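# Replace the box lid and set both apples on the plate

## Task

Close the box by putting its lid back on top, and make sure that when you finish, both apples are resting on the plate.

## Robot and tools

Robot: two arms, left_arm and right_arm, each with a two-finger parallel gripper and a wrist camera. Calibrated base positions in the scene frame are left_arm (-0.005, +0.269, 0) m, yawed slightly positive, and right_arm (-0.045, -0.342, 0) m, yawed slightly negative. A camera stand sits behind the arms.

Frames: the scene frame has its origin at table-top height, midway between the nominal bases. +z points up, +x points out over the table, and left_arm is on the +y side. Arm names do not match image left and right. Reported hand positions (end_effector_position, metres) and orientations (end_effector_quat_wxyz) are in the scene frame and can be off by a few centimetres, more at long reach. Offsets you send are along the axes of that arm's own Hand target. On the gripper, the fingers point along +z and close along y. The reported point lies between the finger pads, just under 1 cm behind the tips.

execute_actions(actions, cameras): actions is a list of actions. Each action is a table of 1 to 15 rows, one row per 1/30 s step. A short table repeats its final row until 15 steps are done. Every row has 14 numbers in [-1, 1]: left_arm dx, dy, dz, rx, ry, rz, opening, then the same seven for right_arm, always all 14 even when one arm is idle. dx..rz are offsets, not poses: they are measured from that arm's Hand target at the start of the action, and every row counts from that same start, not from the previous row. A later action starts from the new Hand target, so repeating an offset moves further. Scale: 1.0 = 0.6 m or 180 degrees; rx, ry, rz form a single rotation vector. Sending six zeros re-commands the current Hand target. Opening is absolute: +1 fully open (about 87 mm between pads), +0.5 about 69 mm, 0 about 43 mm, -0.5 about 18 mm, -1 closed. A 0 in the opening slot is a real command, so to keep a gripper unchanged resend its current value. Images return only when actions is empty or cameras requests them.

move(target, speed, blend, opening_speed, blocking, cameras): drives each gripper in a straight line. target is one 14-number row (same layout and scale as above) or a list of up to 15 rows; every row is an offset from the Hand targets at the start of the move, not from the preceding row. speed is m/s per path, 0.002 to 2.9, default 0.25 (rotation up to twice that in rad/s); one value or one per target. blend, in metres, rounds corners between listed targets; 0 stops at each. opening_speed, 0.2 or more per second on the -1..+1 scale, makes finger changes gradual. blocking=false returns after about 0.5 s while motion continues. Whole move is capped at 10 s. Paths do not avoid obstacles or the other arm, and grippers lag and overshoot more when fast or with the arm stretched. Route around an arm's own base rather than close to it. The result adds a line 'move:' giving the ending (done, off_target, moving, held, fault) and any limits (limits=paced: the sent pose was clipped; limits=held: a check blocked steps). done means within 10 mm and 2 degrees; neither done nor off_target tells you about contact.

wait(seconds 0 to 10): lets time pass holding last commands; a running move keeps going. stop: brakes a running move. zoom_image(camera, region): camera is cam_low, cam_left_wrist or cam_right_wrist (each 672x504); region [x0, y0, x1, y1] in pixels from the top-left, at most 504 by 504, on the newest image. read_manual: licence texts only. finished_scene(scene): ends the scene irreversibly; call nothing else in that reply. The goal must hold without the robot afterwards.

Results: Hand target is the last commanded pose (after clipping) and is the base for the next offsets. The gripper often rests short of it; the next command, even all zeros, asks again; if still short, send the gap as an offset. Orientation is clipped each step to within 40 degrees of the measured one. Tool commands shows present gripper commands. grip_measured is the finger position on the command scale; Joint positions gives it as 0 closed to 1 open. Joint velocities may say within noise. Joint torques include the arm's own weight; joints 1 to 3 wrap at ±28 N m. Motor temperatures are listed.

Gripping: close until the fingers touch, then command about 0.04 below the grip_measured reading at contact for a firm hold; less margin grips more softly. Readings can be off by about 1 mm. Pads push up to about 20 N each; fast closing presses harder.

Cautions: keep everything on the table; an object left off it or falling fails the task. Do not drop things, release them while moving, or strike or shove fixtures hard. Keep the arms and grippers apart: the clearance check does not protect grippers, housings or wrist cameras, and a press between arms can fail the scene; never close one gripper on the other's fingers. Avoid loads on the camera cables. A blocked arm keeps pushing until commanded back past the gripper. Small moves may fail or drift sideways, so check position and tilt after each. Heat builds when holding loads, stretching or pushing: MOTOR HOT at 75 °C, a fold-and-idle fault at 90 °C, collapse at 100 °C. Loose objects may get nudged by outside pushes now and then.

Each tool is called after "Call:" by a JSON object that holds its "api" and its "payload".

## Session

Call:
{"api": "execute_actions", "payload": {"actions": []}}

Scene clock: 0.00 s.
left_arm: end_effector_position=(+0.2857, +0.2383, +0.2124) grip_measured=+1.000 end_effector_quat_wxyz=(+0.669, -0.079, +0.733, -0.097) | right_arm: end_effector_position=(+0.2119, -0.2307, +0.1134) grip_measured=+1.000 end_effector_quat_wxyz=(+0.489, +0.076, +0.865, +0.086)
Joint positions: left_arm=[-0.151 0.554 0.401 0.066 -0.078 -0.259 1] | right_arm=[0.641 0.842 0.475 -0.23 0.446 0.547 1]
Joint velocities: within noise
Joint torques (N m): no reading
Motor temperatures (°C): left_arm=[17 24 21 20 18 19 20] | right_arm=[17 20 20 21 17 21 18]
Heat: left arm: 24 °C; right arm: 21 °C.
Hand target: left_arm +0.2867, +0.2382, +0.2215; +0.677, -0.079, +0.725, -0.099 | right_arm +0.2122, -0.2309, +0.1153; +0.489, +0.077, +0.864, +0.086
Tool commands: left_gripper/opening=+1.0 right_gripper/opening=+1.0

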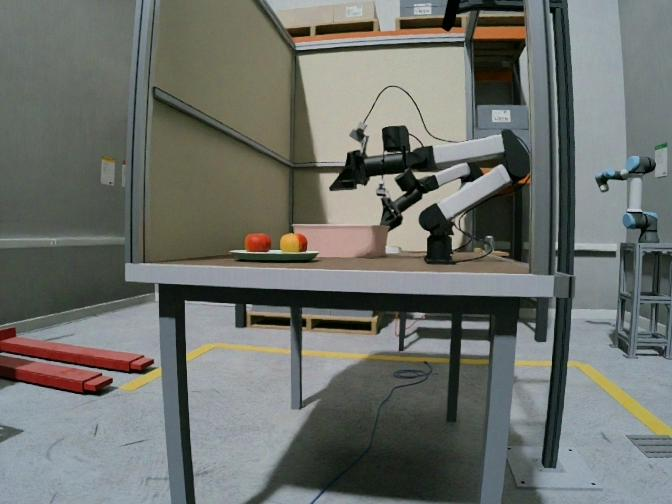

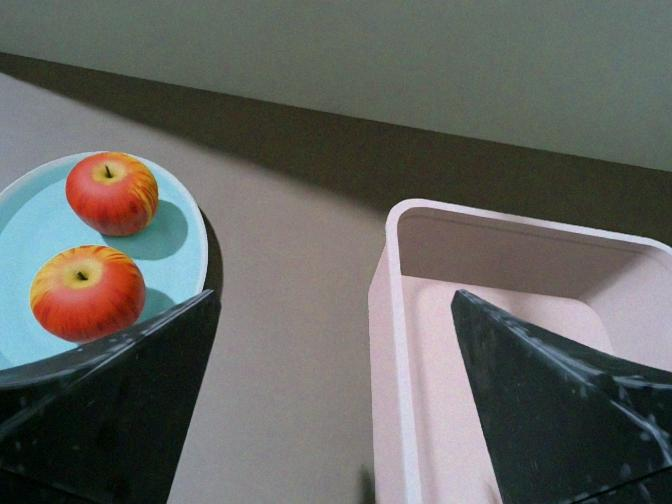

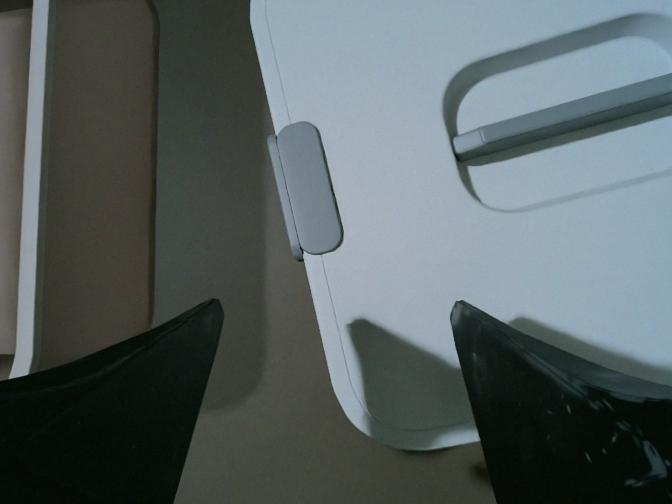

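Call:
{"api": "move", "payload": {"target": [-0.134,-0.124,-0.09,0,0.167,0,1,-0.23,-0.042,-0.134,0,0,0,1], "cameras": ["all"]}}

Scene clock: 26.37 s.
left_arm: end_effector_position=(+0.2364, +0.1885, +0.3087) grip_measured=+1.000 end_effector_quat_wxyz=(+0.454, -0.046, +0.883, -0.113) | right_arm: end_effector_position=(+0.2127, -0.2906, +0.2599) grip_measured=+1.000 end_effector_quat_wxyz=(+0.490, +0.081, +0.863, +0.087)
Joint positions: left_arm=[-0.384 0.962 1.37 -1.011 -0.128 -0.384 1] | right_arm=[0.259 0.829 1.051 -0.755 0.126 0.343 1]
Joint torques (N m): left_arm=[-0.68 -0.95 8.24 1.79 -0.23 -0.12] | right_arm=[-0.5 0.44 9.2 1.6 0.08 -0.14]
Motor temperatures (°C): left_arm=[17 24 26 25 18 19 20] | right_arm=[17 20 24 23 17 21 18]
Heat: left arm: 26 °C; right arm: 24 °C.
Hand target: left_arm +0.2371, +0.1881, +0.3213; +0.466, -0.051, +0.876, -0.116 | right_arm +0.2121, -0.2912, +0.2653; +0.489, +0.077, +0.864, +0.086
Off the commanded pose: left_arm 0.013 m, 2 deg | right_arm 0.005 m, 1 deg.
move: off_target (left_arm)

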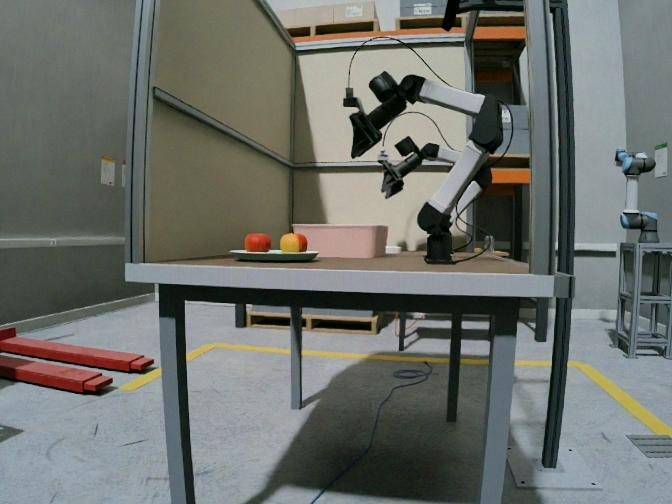

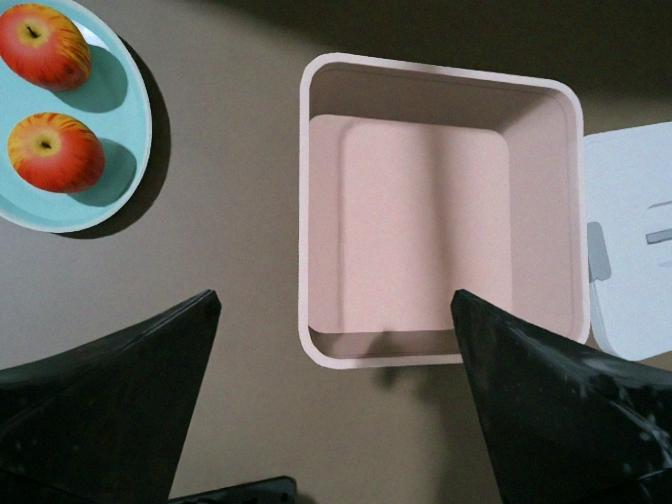

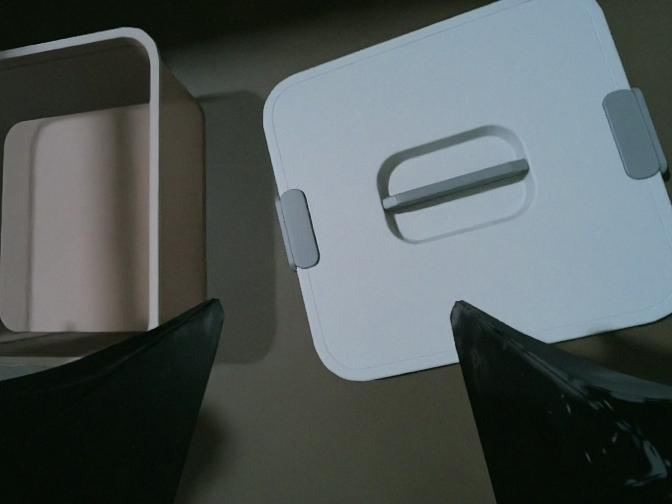

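Call:
{"api": "move", "payload": {"target": [0,0,0,0,0,0,1,-0.03,-0.1225,0.2085,0.263,0.23,0.341,0.3], "speed": 0.4, "cameras": ["all"]}}

Scene clock: 102.53 s.
left_arm: end_effector_position=(+0.2363, +0.1885, +0.3086) grip_measured=+1.000 end_effector_quat_wxyz=(+0.454, -0.046, +0.883, -0.113) | right_arm: end_effector_position=(+0.3283, -0.3575, +0.2036) grip_measured=+0.300 end_effector_quat_wxyz=(+0.071, +0.620, +0.780, +0.044)
Joint positions: left_arm=[-0.384 0.962 1.37 -1.011 -0.128 -0.384 1] | right_arm=[-0.117 1.916 2.04 -1.527 -0.006 1.196 0.65]
Joint torques (N m): left_arm=[-0.85 -0.64 8.06 1.7 -0.32 -0.15] | right_arm=[-0.65 -7.76 7.88 0.16 0.09 0.13]
Heat: left arm: 30 °C; right arm: 27 °C.
Hand target: left_arm +0.2371, +0.1881, +0.3213; +0.466, -0.051, +0.876, -0.116 | right_arm +0.3252, -0.3575, +0.2006; +0.000, +0.629, +0.777, +0.001
Off the commanded pose: left_arm 0.013 m, 2 deg | right_arm 0.004 m, 10 deg.
joint sent to its limit (right arm) — joint 4 (wrist pitch), lower limit. The joint targets are off in orientation, not in position.
move: off_target (left_arm, right_arm)

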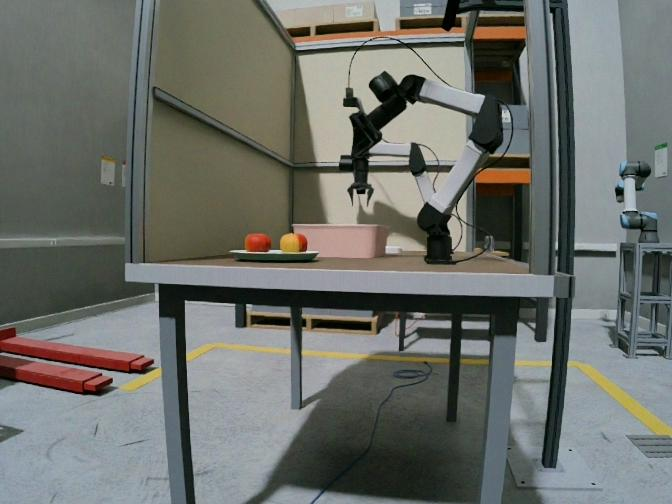

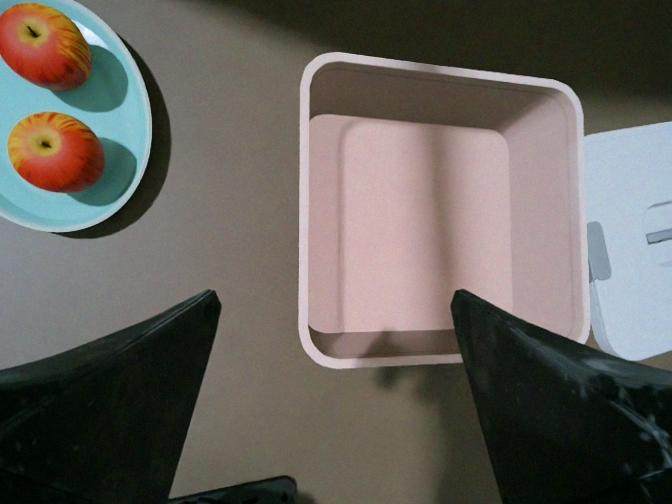

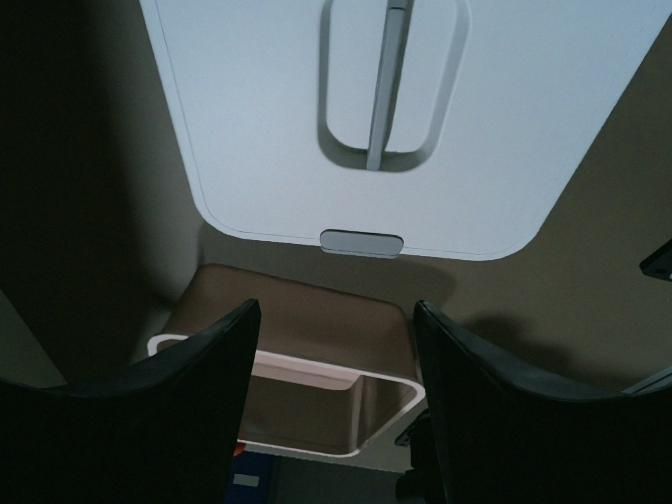

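Call:
{"api": "move", "payload": {"target": [0,0,0,0,0,0,1,0,-0.005,0.234,0,0,0.01,0], "cameras": ["cam_low","cam_right_wrist"]}}

Call:
{"api": "zoom_image", "payload": {"camera": "cam_low", "region": [270, 140, 470, 280]}}

Scene clock: 141.43 s.
left_arm: end_effector_position=(+0.2363, +0.1885, +0.3086) grip_measured=+1.000 end_effector_quat_wxyz=(+0.454, -0.046, +0.883, -0.113) | right_arm: end_effector_position=(+0.3243, -0.3563, +0.0697) grip_measured=+0.000 end_effector_quat_wxyz=(+0.009, +0.635, +0.773, +0.009)
Joint positions: left_arm=[-0.384 0.962 1.37 -1.011 -0.128 -0.384 1] | right_arm=[-0.117 1.982 1.598 -1.161 -0.006 1.228 0.5]
Joint torques (N m): left_arm=[-0.94 -0.92 8.05 1.79 -0.27 -0.12] | right_arm=[-0.23 -9.11 4.94 0.36 0.15 0.05]
Motor temperatures (°C): left_arm=[17 24 31 27 18 19 20] | right_arm=[17 23 28 23 17 21 18]
Heat: left arm: 31 °C; right arm: 28 °C.
Hand target: left_arm +0.2371, +0.1881, +0.3213; +0.466, -0.051, +0.876, -0.116 | right_arm +0.3225, -0.3578, +0.0602; +0.000, +0.641, +0.767, +0.001
Off the commanded pose: left_arm 0.013 m, 2 deg | right_arm 0.010 m, 2 deg.
move: off_target (left_arm)
Images, in order (width x height): cam_low 672x504, cam_right_wrist 672x504.

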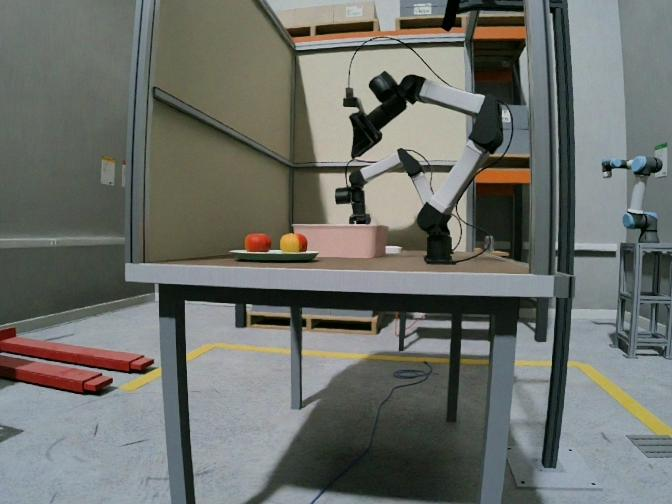

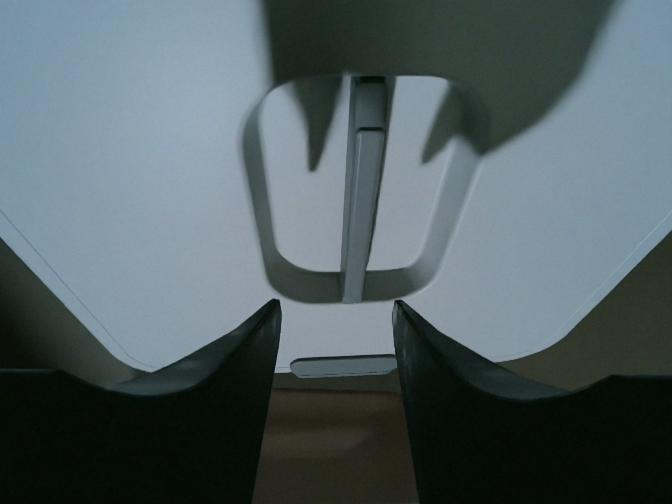

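Scaled by 2.520 from the camera's 672x504 image, which has a finer 960x720 frame.

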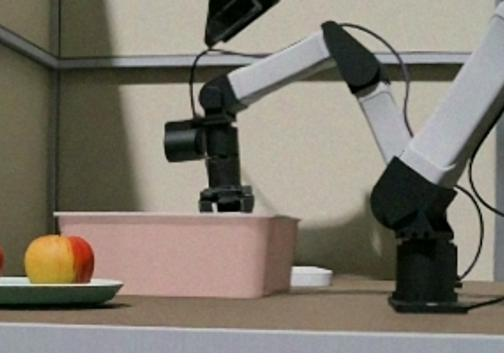

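Call:
{"api": "move", "payload": {"target": [0,0,0,0,0,0,1,-0.018,-0.015,0.067,0,0,0,0], "speed": 0.1, "cameras": ["cam_right_wrist"]}}

Scene clock: 160.43 s.
left_arm: end_effector_position=(+0.2363, +0.1885, +0.3086) grip_measured=+1.000 end_effector_quat_wxyz=(+0.454, -0.046, +0.883, -0.113) | right_arm: end_effector_position=(+0.3208, -0.3676, +0.0334) grip_measured=+0.000 end_effector_quat_wxyz=(+0.014, +0.641, +0.767, +0.011)
Joint positions: left_arm=[-0.384 0.962 1.37 -1.011 -0.128 -0.384 1] | right_arm=[-0.149 1.994 1.468 -1.01 -0.006 1.212 0.5]
Joint torques (N m): left_arm=[-0.98 -0.68 8.34 1.83 -0.29 -0.1] | right_arm=[-0.61 -8.53 4.41 0.38 0.15 -0.12]
Heat: left arm: 32 °C; right arm: 27 °C.
Hand target: left_arm +0.2371, +0.1881, +0.3213; +0.466, -0.051, +0.876, -0.116 | right_arm +0.3155, -0.3700, +0.0200; +0.000, +0.641, +0.767, +0.001
Off the commanded pose: left_arm 0.013 m, 2 deg | right_arm 0.015 m, 2 deg.
move: off_target (left_arm, right_arm)
Images, in order (width x height): cam_right_wrist 672x504.

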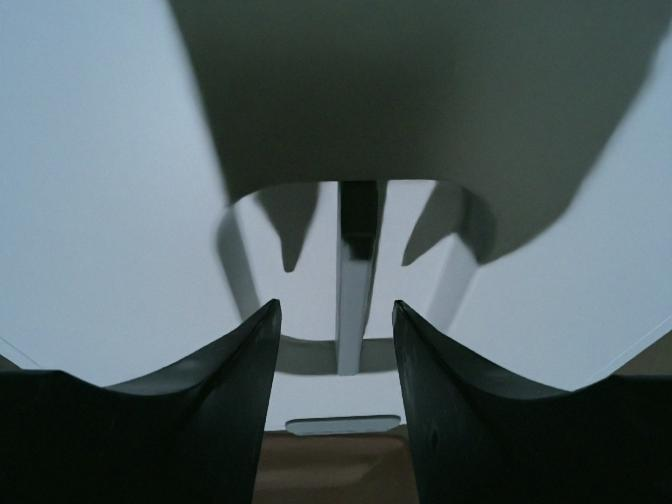

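Call:
{"api": "move", "payload": {"target": [0,0,0,0,0,0,1,0,-0.003,0.02,0,0,0,0], "speed": 0.06, "cameras": ["cam_right_wrist"]}}

Scene clock: 169.33 s.
left_arm: end_effector_position=(+0.2363, +0.1885, +0.3086) grip_measured=+1.000 end_effector_quat_wxyz=(+0.454, -0.046, +0.883, -0.113) | right_arm: end_effector_position=(+0.3210, -0.3677, +0.0226) grip_measured=+0.000 end_effector_quat_wxyz=(+0.017, +0.640, +0.768, +0.013)
Joint positions: left_arm=[-0.384 0.962 1.37 -1.011 -0.128 -0.384 1] | right_arm=[-0.149 2.002 1.434 -0.961 -0.006 1.209 0.5]
Joint torques (N m): left_arm=[-0.99 -0.84 8.16 1.84 -0.26 -0.1] | right_arm=[-0.87 -8.06 4.25 0.39 0.17 -0.14]
Heat: left arm: 32 °C; right arm: 26 °C.
Hand target: left_arm +0.2371, +0.1881, +0.3213; +0.466, -0.051, +0.876, -0.116 | right_arm +0.3137, -0.3702, +0.0080; +0.000, +0.641, +0.767, +0.001
Off the commanded pose: left_arm 0.013 m, 2 deg | right_arm 0.016 m, 2 deg.
move: off_target (left_arm, right_arm)
Images, in order (width x height): cam_right_wrist 672x504.

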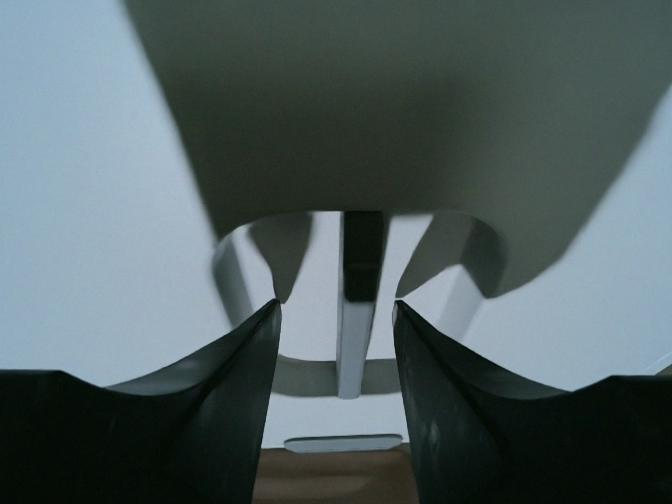

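Call:
{"api": "move", "payload": {"target": [0,0,0,0,0,0,1,0,0,0,0,0,0,-1], "opening_speed": 0.8, "cameras": ["cam_right_wrist"]}}

Scene clock: 175.60 s.
left_arm: end_effector_position=(+0.2363, +0.1885, +0.3086) grip_measured=+1.000 end_effector_quat_wxyz=(+0.454, -0.046, +0.883, -0.113) | right_arm: end_effector_position=(+0.3217, -0.3677, +0.0226) grip_measured=-0.665 end_effector_quat_wxyz=(+0.018, +0.639, +0.769, +0.014)
Joint positions: left_arm=[-0.384 0.962 1.37 -1.011 -0.128 -0.384 1] | right_arm=[-0.149 2.002 1.434 -0.958 -0.007 1.207 0.167]
Joint torques (N m): left_arm=[-0.84 -0.64 8.08 1.77 -0.27 -0.08] | right_arm=[-0.75 -8.1 4.34 0.35 0.16 -0.01]
Heat: left arm: 32 °C; right arm: 26 °C.
Hand target: left_arm +0.2371, +0.1881, +0.3213; +0.466, -0.051, +0.876, -0.116 | right_arm +0.3137, -0.3703, +0.0080; +0.000, +0.641, +0.767, +0.001
Off the commanded pose: left_arm 0.013 m, 2 deg | right_arm 0.017 m, 3 deg.
move: off_target (left_arm, right_arm)
Images, in order (width x height): cam_right_wrist 672x504.

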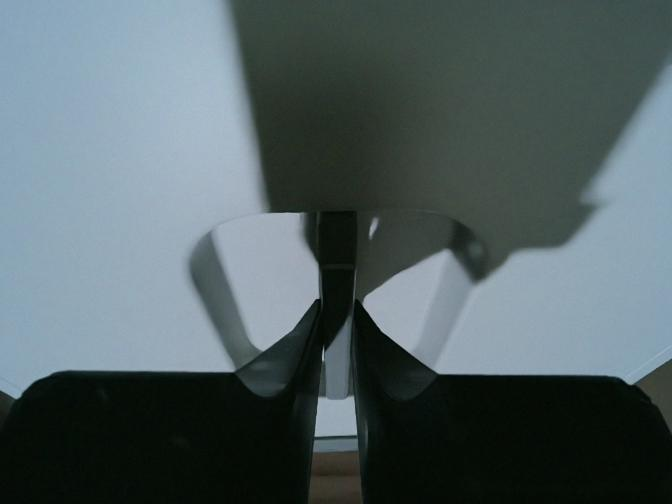

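Call:
{"api": "move", "payload": {"target": [[0,0,0,0,0,0,1,0,0,-0.32,0,0,0,-1],[0,0,0,0,0,0,1,0.65,0.1127,-0.32,0,0,0.061,-1]], "speed": [0.15,0.25], "blend": 0.02, "cameras": ["all"]}}

Scene clock: 201.87 s.
left_arm: end_effector_position=(+0.2363, +0.1885, +0.3086) grip_measured=+1.000 end_effector_quat_wxyz=(+0.454, -0.046, +0.883, -0.113) | right_arm: end_effector_position=(+0.3137, +0.0271, +0.2027) grip_measured=-0.667 end_effector_quat_wxyz=(-0.001, +0.621, +0.767, +0.157)
Joint positions: left_arm=[-0.384 0.962 1.37 -1.011 -0.128 -0.384 1] | right_arm=[0.74 2.307 2.575 -1.528 -0.057 2.08 0.167]
Joint torques (N m): left_arm=[-0.87 -0.87 8.24 1.75 -0.28 -0.09] | right_arm=[-0.27 -11.45 8.34 0.35 -0.08 0.11]
Heat: left arm: 33 °C; right arm: 26 °C.
Hand target: left_arm +0.2371, +0.1881, +0.3213; +0.466, -0.051, +0.876, -0.116 | right_arm +0.3109, +0.0251, +0.2009; -0.001, +0.712, +0.702, +0.001
Off the commanded pose: left_arm 0.013 m, 2 deg | right_arm 0.004 m, 22 deg.
joint sent to its limit (right arm) — joint 4 (wrist pitch), lower limit; joint 6 (wrist roll), upper limit. The joint targets are off in orientation, not in position.
move: off_target (left_arm, right_arm)

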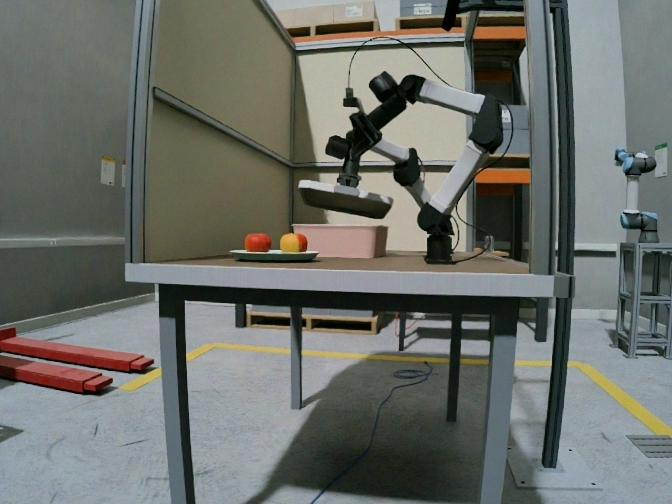

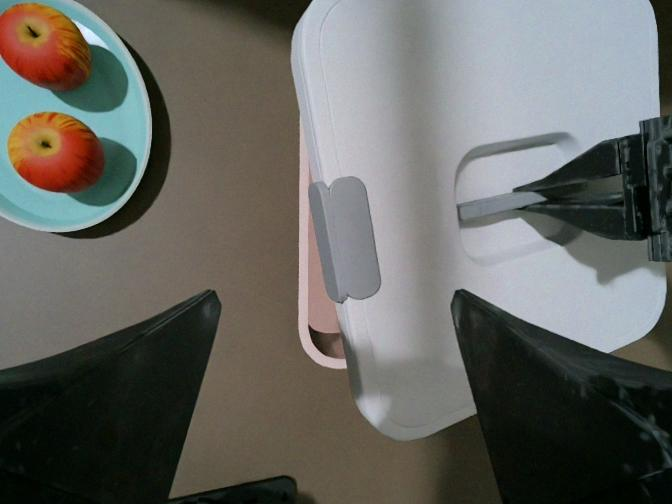

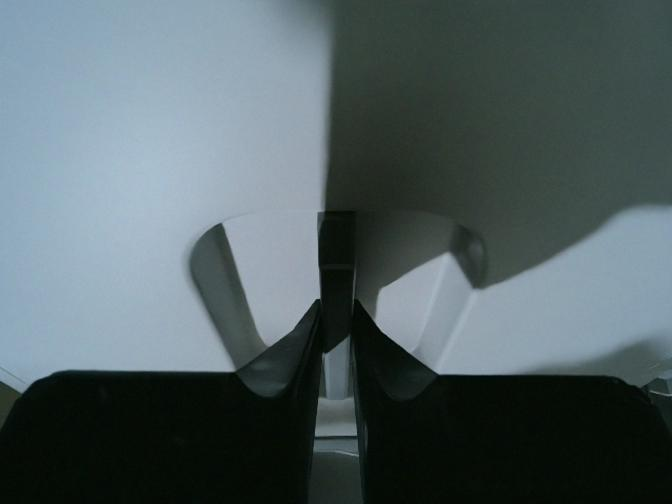

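Call:
{"api": "move", "payload": {"target": [[-0.045,0.217,-0.096,0.112,0.035,0.075,1,-0.292,-0.018,-0.033,0,0,-0.5,-1],[-0.045,0.217,-0.096,0.112,0.035,0.075,1,-0.292,-0.018,-0.033,0,0,-0.999,-1],[-0.045,0.217,-0.096,0.112,0.035,0.075,1,0,0,0,0,0,-0.999,-1]], "speed": 0.35, "blend": 0.03, "cameras": ["all"]}}

Scene clock: 251.47 s.
left_arm: end_effector_position=(+0.2100, +0.3310, +0.3302) grip_measured=+1.000 end_effector_quat_wxyz=(+0.466, +0.079, +0.870, -0.139) | right_arm: end_effector_position=(+0.3058, +0.0229, +0.1959) grip_measured=-0.667 end_effector_quat_wxyz=(-0.222, +0.708, -0.670, -0.002)
Joint positions: left_arm=[0.832 1.213 1.672 -1.56 0.939 0.809 1] | right_arm=[0.9 2.441 2.835 -1.519 0.02 -0.762 0.166]
Joint torques (N m): left_arm=[0.64 -3.62 6.72 0.95 0.66 0.11] | right_arm=[-0.4 -13.07 8.27 1.26 0.1 0.02]
Motor temperatures (°C): left_arm=[17 23 34 28 18 19 20] | right_arm=[17 34 26 22 17 21 19]
Heat: left arm: 34 °C; right arm: 34 °C.
Hand target: left_arm +0.2071, +0.3284, +0.3414; +0.429, +0.141, +0.866, -0.214 | right_arm +0.3109, +0.0251, +0.2010; -0.001, +0.701, -0.713, -0.001
Off the commanded pose: left_arm 0.012 m, 12 deg | right_arm 0.007 m, 26 deg.
elbow stopped short (right arm): the move would have taken joint 3 (elbow) straighter than the controller allows.
joint sent to its limit (left arm) — joint 4 (wrist pitch), lower limit. The joint targets are off in orientation, not in position.
move: off_target (left_arm, right_arm)

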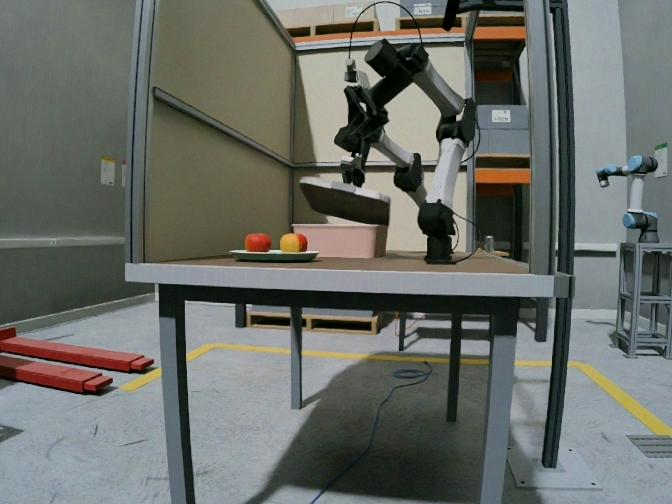

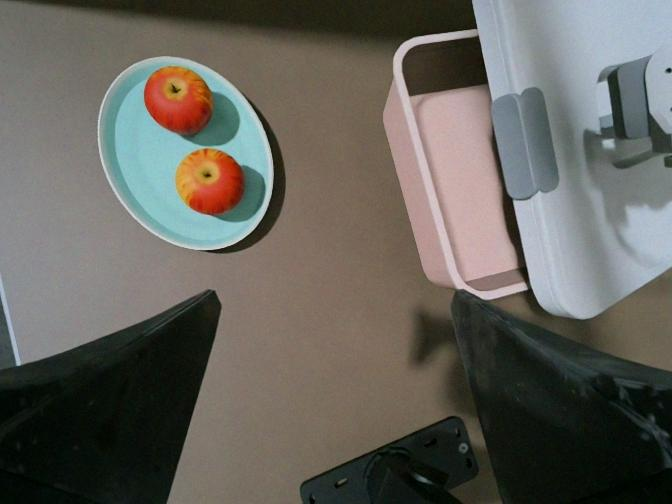

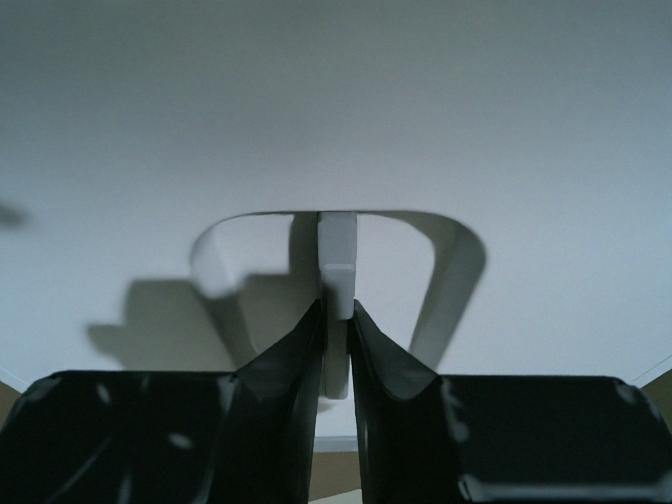

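Call:
{"api": "move", "payload": {"target": [[0,0,0,0,0,0,1,0.6,-0.01,-0.033,0,0,0,-1],[0.0803,-0.114,0.368,-0.1427,0.286,-0.094,0.3,0.6,-0.01,0,0,0,0,-1]], "speed": 0.35, "blend": 0.03, "cameras": ["all"]}}

Scene clock: 301.30 s.
left_arm: end_effector_position=(+0.2962, +0.1635, +0.1923) grip_measured=+0.300 end_effector_quat_wxyz=(+0.038, +0.002, +0.999, -0.022) | right_arm: end_effector_position=(+0.3239, -0.3325, +0.1987) grip_measured=-0.667 end_effector_quat_wxyz=(-0.054, +0.696, -0.715, +0.040)
Joint positions: left_arm=[-0.324 1.867 1.941 -1.559 0.021 -0.284 0.65] | right_arm=[0.168 1.884 1.977 -1.528 0 -1.408 0.166]
Joint torques (N m): left_arm=[-0.25 -9.91 7.8 0.37 -0.19 -0.1] | right_arm=[0.47 -11.1 4.56 0.11 0.09 -0.2]
Motor temperatures (°C): left_arm=[17 24 34 26 18 19 20] | right_arm=[17 41 27 23 17 21 19]
Heat: left arm: 34 °C; right arm: 41 °C.
Hand target: left_arm +0.3002, +0.1632, +0.2008; +0.000, +0.000, +1.000, -0.001 | right_arm +0.3110, -0.3350, +0.2000; -0.001, +0.701, -0.713, -0.001
Off the commanded pose: left_arm 0.009 m, 5 deg | right_arm 0.013 m, 8 deg.
joint sent to its limit (left arm) — joint 4 (wrist pitch), lower limit. The joint targets are off in orientation, not in position.
joint sent to its limit (right arm) — joint 4 (wrist pitch), lower limit. The joint targets are off in orientation, not in position.
move: off_target (left_arm, right_arm); target 2's new opening was sent with left_arm's hand 0.009 m and 5 deg from that target

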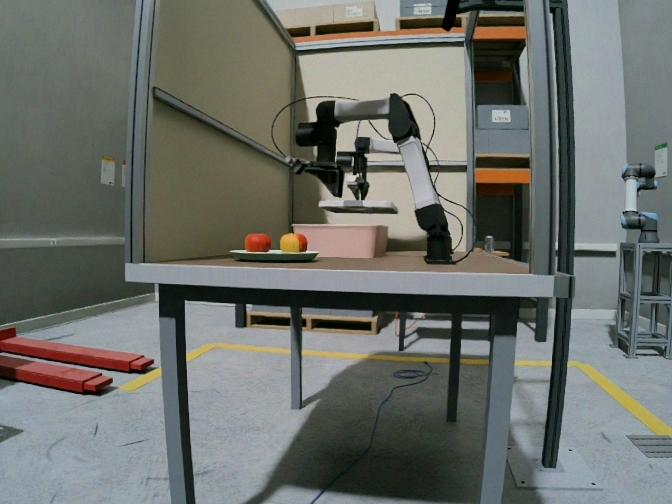

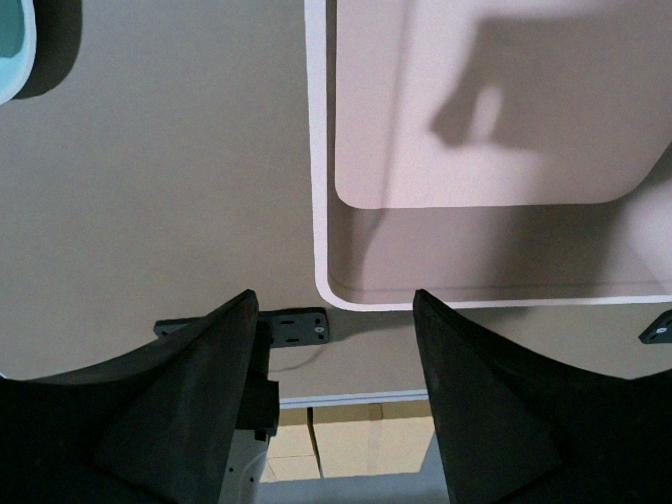

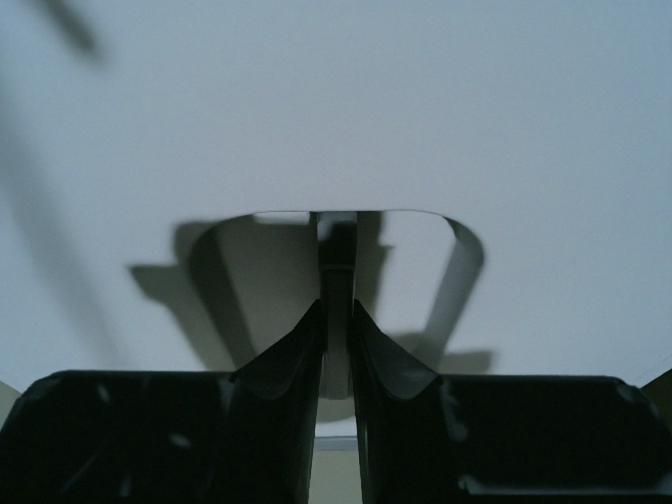

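Call:
{"api": "move", "payload": {"target": [[-0.03,0.002,0.148,0,0,0,0.3,0,0,0,0,0,0,-1],[-0.03,0.002,0.148,0,0,0,-1,0,0,0,0,0,0,-1]], "speed": 0.15, "opening_speed": 1.2, "cameras": ["cam_left_wrist"]}}

Scene clock: 320.07 s.
left_arm: end_effector_position=(+0.3143, +0.1592, +0.1155) grip_measured=-0.965 end_effector_quat_wxyz=(-0.006, +0.002, +1.000, -0.006) | right_arm: end_effector_position=(+0.3239, -0.3325, +0.1987) grip_measured=-0.667 end_effector_quat_wxyz=(-0.054, +0.696, -0.715, +0.040)
Joint positions: left_arm=[-0.324 1.987 1.785 -1.376 0.015 -0.284 0.018] | right_arm=[0.168 1.884 1.977 -1.528 0 -1.408 0.166]
Joint torques (N m): left_arm=[0.83 -10.82 4.14 0.53 -0.18 0.02] | right_arm=[0.4 -11.23 4.66 0.07 0.09 -0.14]
Motor temperatures (°C): left_arm=[17 29 34 25 18 19 20] | right_arm=[17 38 26 22 17 21 19]
Heat: left arm: 34 °C; right arm: 38 °C.
Hand target: left_arm +0.3183, +0.1644, +0.1119; +0.000, +0.000, +1.000, -0.001 | right_arm +0.3110, -0.3350, +0.2000; -0.001, +0.701, -0.713, -0.001
Off the commanded pose: left_arm 0.007 m, 1 deg | right_arm 0.013 m, 8 deg.
joint sent to its limit (right arm) — joint 4 (wrist pitch), lower limit. The joint targets are off in orientation, not in position.
move: off_target (right_arm)
Images, in order (width x height): cam_left_wrist 672x504.

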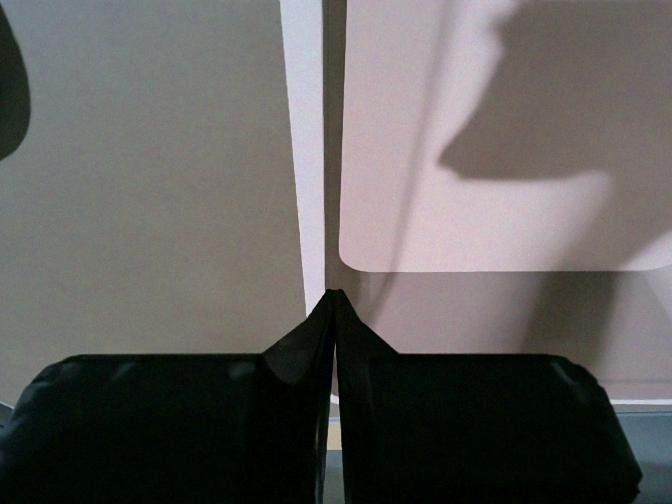

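Call:
{"api": "move", "payload": {"target": [[0,0.012,0,0,0,0,0.3,0,0,0,0,0,0,-1],[0,0.012,0.05,0,0,0,0.3,0,0,0,0,0,0,-1],[0,0.012,0.05,0,0,0,-1,0,0,0,0,0,0,-1]], "speed": 0.12, "opening_speed": 1.2, "cameras": ["cam_left_wrist"]}}

Scene clock: 327.90 s.
left_arm: end_effector_position=(+0.3163, +0.1663, +0.0852) grip_measured=-0.712 end_effector_quat_wxyz=(-0.004, +0.001, +1.000, -0.008) | right_arm: end_effector_position=(+0.3239, -0.3325, +0.1987) grip_measured=-0.667 end_effector_quat_wxyz=(-0.054, +0.696, -0.715, +0.040)
Joint positions: left_arm=[-0.304 1.987 1.665 -1.253 0.017 -0.265 0.144] | right_arm=[0.168 1.884 1.977 -1.528 0 -1.408 0.166]
Joint torques (N m): left_arm=[0.64 -11.26 4 0.56 -0.23 0.09] | right_arm=[0.27 -11.34 4.41 0.04 0.06 -0.17]
Heat: left arm: 34 °C; right arm: 37 °C.
Hand target: left_arm +0.3182, +0.1715, +0.0819; +0.000, +0.000, +1.000, +0.000 | right_arm +0.3110, -0.3350, +0.2000; -0.001, +0.701, -0.713, -0.001
Off the commanded pose: left_arm 0.007 m, 1 deg | right_arm 0.013 m, 8 deg.
joint sent to its limit (right arm) — joint 4 (wrist pitch), lower limit. The joint targets are off in orientation, not in position.
move: off_target (right_arm)
Images, in order (width x height): cam_left_wrist 672x504.

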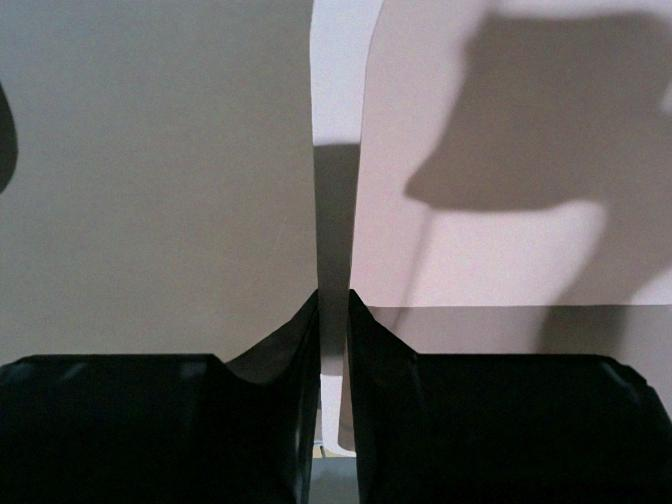

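Call:
{"api": "move", "payload": {"target": [[0.083,-0.185,0,0,0,0,-1,0,0,0,0,0,0,-1],[0.083,-0.185,0,0,0,0,0.3,0,0,0,0,0,0,-1],[0.083,-0.185,-0.25,0,0,0,0.3,0,0,0,0,0,0,-1],[0.2,0.233,-0.417,0,-0.22,0.1,0.3,0,0,0,0,0,0,-1]], "speed": [0.12,0.12,0.25,0.35], "opening_speed": 1.5, "blend": [0,0,0.03,0], "cameras": ["all"]}}

Scene clock: 345.13 s.
left_arm: end_effector_position=(+0.1988, +0.3123, +0.3336) grip_measured=+0.300 end_effector_quat_wxyz=(+0.346, +0.149, +0.926, +0.011) | right_arm: end_effector_position=(+0.3239, -0.3325, +0.1987) grip_measured=-0.667 end_effector_quat_wxyz=(-0.054, +0.696, -0.715, +0.040)
Joint positions: left_arm=[0.331 1.195 1.831 -1.562 0.313 0.58 0.65] | right_arm=[0.168 1.884 1.977 -1.528 0 -1.408 0.166]
Joint torques (N m): left_arm=[0.81 -1.46 3.78 1.35 0.39 0.14] | right_arm=[0.23 -10.95 4.6 0.11 0.09 -0.18]
Heat: left arm: 33 °C; right arm: 36 °C.
Hand target: left_arm +0.1981, +0.3116, +0.3320; +0.338, +0.153, +0.929, +0.000 | right_arm +0.3110, -0.3350, +0.2000; -0.001, +0.701, -0.713, -0.001
Off the commanded pose: left_arm 0.002 m, 2 deg | right_arm 0.013 m, 8 deg.
joint sent to its limit (left arm) — joint 4 (wrist pitch), lower limit. The joint targets still meet the commanded pose.
joint sent to its limit (right arm) — joint 4 (wrist pitch), lower limit. The joint targets are off in orientation, not in position.
move: off_target (right_arm)

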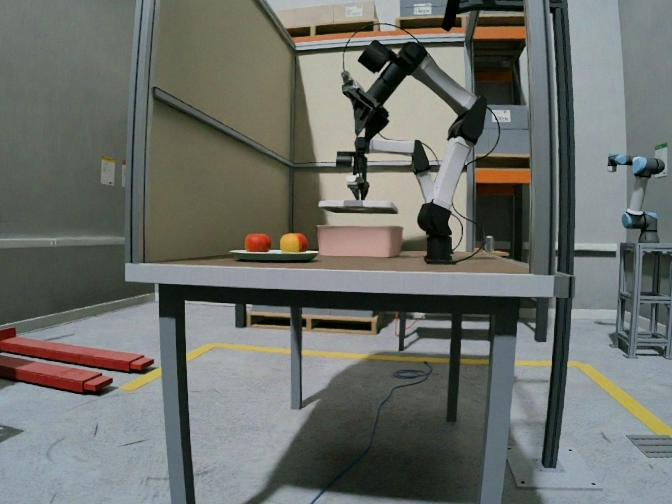

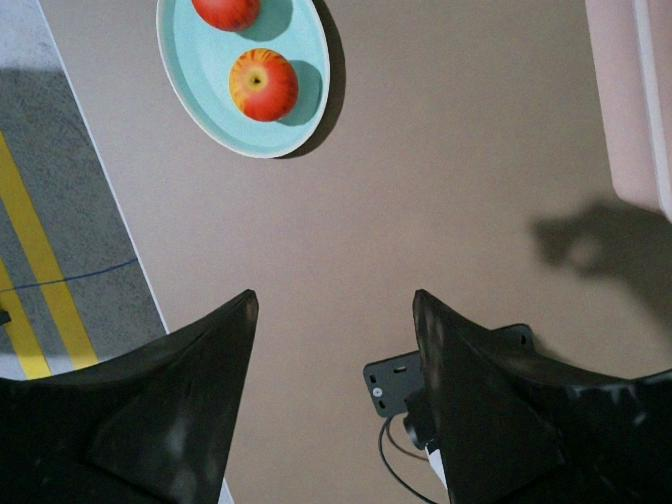

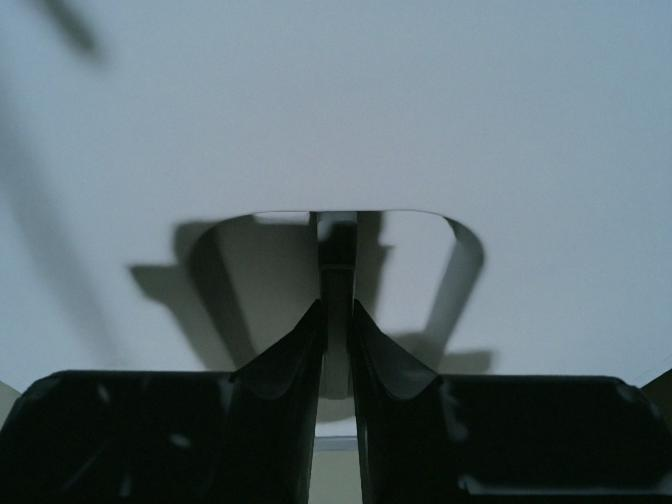

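Call:
{"api": "move", "payload": {"target": [0,0,0,0.175,-0.029,0.215,0.3,0,0,0,0,0,0,-1], "speed": 0.5, "cameras": ["cam_left_wrist"]}}

Scene clock: 355.83 s.
left_arm: end_effector_position=(+0.2004, +0.3152, +0.3343) grip_measured=+0.300 end_effector_quat_wxyz=(+0.385, +0.451, +0.802, +0.076) | right_arm: end_effector_position=(+0.3239, -0.3325, +0.1987) grip_measured=-0.667 end_effector_quat_wxyz=(-0.054, +0.696, -0.715, +0.040)
Joint positions: left_arm=[0.467 1.107 1.716 -1.563 0.556 1.346 0.65] | right_arm=[0.168 1.884 1.977 -1.528 0 -1.408 0.166]
Joint torques (N m): left_arm=[-0.5 -1.94 3.21 1.2 0.39 0.05] | right_arm=[0.16 -11.1 4.53 0.11 0.06 -0.13]
Heat: left arm: 33 °C; right arm: 36 °C.
Hand target: left_arm +0.1981, +0.3115, +0.3320; +0.306, +0.532, +0.776, -0.144 | right_arm +0.3110, -0.3350, +0.2000; -0.001, +0.701, -0.713, -0.001
Off the commanded pose: left_arm 0.005 m, 29 deg | right_arm 0.013 m, 8 deg.
joint sent to its limit (left arm) — joint 4 (wrist pitch), lower limit. The joint targets are off in orientation, not in position.
joint sent to its limit (right arm) — joint 4 (wrist pitch), lower limit. The joint targets are off in orientation, not in position.
move: off_target (left_arm, right_arm)
Images, in order (width x height): cam_left_wrist 672x504.

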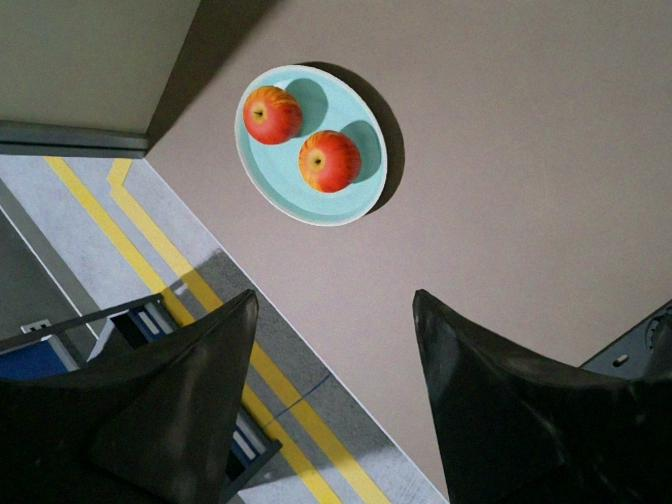

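Call:
{"api": "move", "payload": {"target": [-0.142,-0.136,0.0805,-0.204,-0.111,-0.3225,0.3,0,0,0,0,0,0,-1], "speed": 0.6, "cameras": ["cam_left_wrist"]}}

Scene clock: 377.07 s.
left_arm: end_effector_position=(+0.1592, +0.1897, +0.3311) grip_measured=+0.300 end_effector_quat_wxyz=(+0.458, -0.045, +0.880, -0.113) | right_arm: end_effector_position=(+0.3239, -0.3325, +0.1987) grip_measured=-0.667 end_effector_quat_wxyz=(-0.054, +0.696, -0.715, +0.040)
Joint positions: left_arm=[-0.813 0.85 1.5 -1.324 -0.479 -0.645 0.65] | right_arm=[0.168 1.884 1.977 -1.528 0 -1.408 0.166]
Joint torques (N m): left_arm=[-0.94 1.92 6.97 1.65 -0.4 -0.09] | right_arm=[0.06 -11.25 4.82 0.09 0.07 -0.14]
Heat: left arm: 31 °C; right arm: 36 °C.
Hand target: left_arm +0.1600, +0.1901, +0.3399; +0.466, -0.052, +0.875, -0.116 | right_arm +0.3110, -0.3350, +0.2000; -0.001, +0.701, -0.713, -0.001
Off the commanded pose: left_arm 0.009 m, 1 deg | right_arm 0.013 m, 8 deg.
joint sent to its limit (right arm) — joint 4 (wrist pitch), lower limit. The joint targets are off in orientation, not in position.
move: off_target (right_arm)
Images, in order (width x height): cam_left_wrist 672x504.

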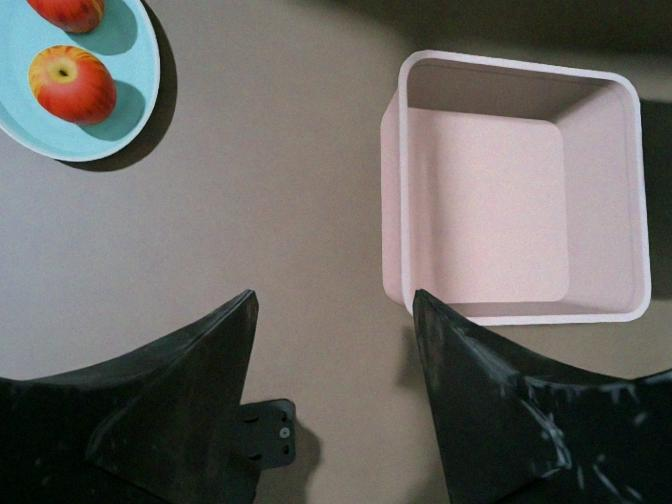

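Call:
{"api": "move", "payload": {"target": [0,0,0,0,0,0,0.3,-0.3975,0.057,0.06,0,0,0.003,-1], "speed": 0.3, "cameras": ["all"]}}

Call:
{"api": "zoom_image", "payload": {"camera": "cam_low", "region": [290, 140, 470, 270]}}

Scene clock: 419.37 s.
left_arm: end_effector_position=(+0.1593, +0.1899, +0.3312) grip_measured=+0.300 end_effector_quat_wxyz=(+0.459, -0.046, +0.880, -0.112) | right_arm: end_effector_position=(+0.2825, -0.0918, +0.1637) grip_measured=-0.667 end_effector_quat_wxyz=(-0.066, +0.704, -0.707, +0.005)
Joint positions: left_arm=[-0.813 0.85 1.5 -1.324 -0.48 -0.646 0.65] | right_arm=[0.76 2.161 2.252 -1.528 0.003 -0.838 0.166]
Joint torques (N m): left_arm=[-0.75 1.81 6.5 1.65 -0.42 -0.13] | right_arm=[-0.24 -10.85 8.7 0.14 0.03 0.05]
Heat: left arm: 33 °C; right arm: 36 °C.
Hand target: left_arm +0.1601, +0.1901, +0.3399; +0.467, -0.052, +0.875, -0.116 | right_arm +0.2807, -0.0958, +0.1645; -0.001, +0.698, -0.716, -0.001
Off the commanded pose: left_arm 0.009 m, 1 deg | right_arm 0.004 m, 8 deg.
joint sent to its limit (right arm) — joint 4 (wrist pitch), lower limit. The joint targets are off in orientation, not in position.
move: off_target (right_arm)

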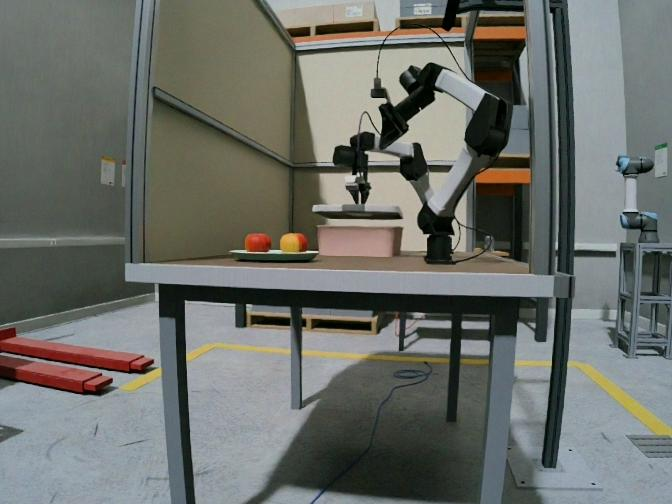

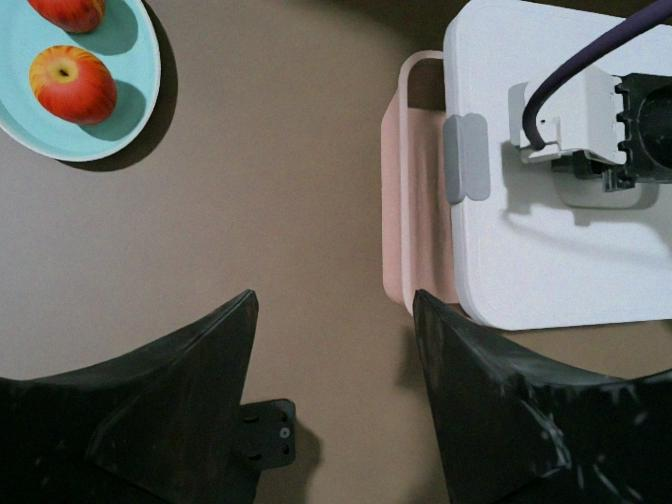

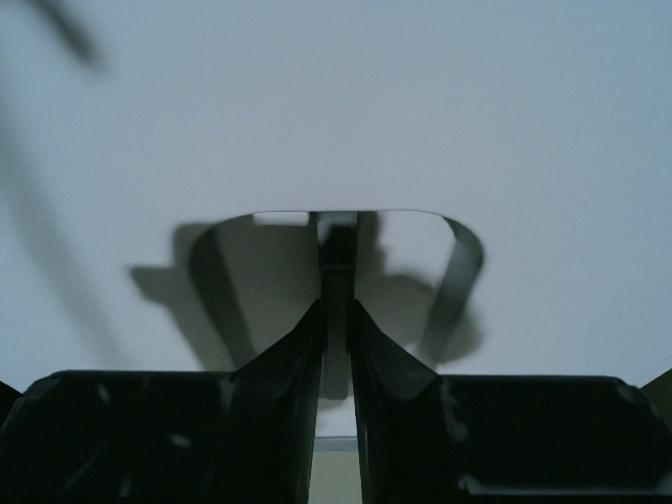

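Scaled by 2.800 from the camera's 672x504 image, which has a finer 960x720 frame.

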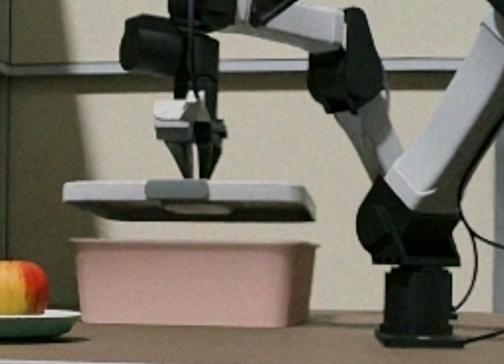

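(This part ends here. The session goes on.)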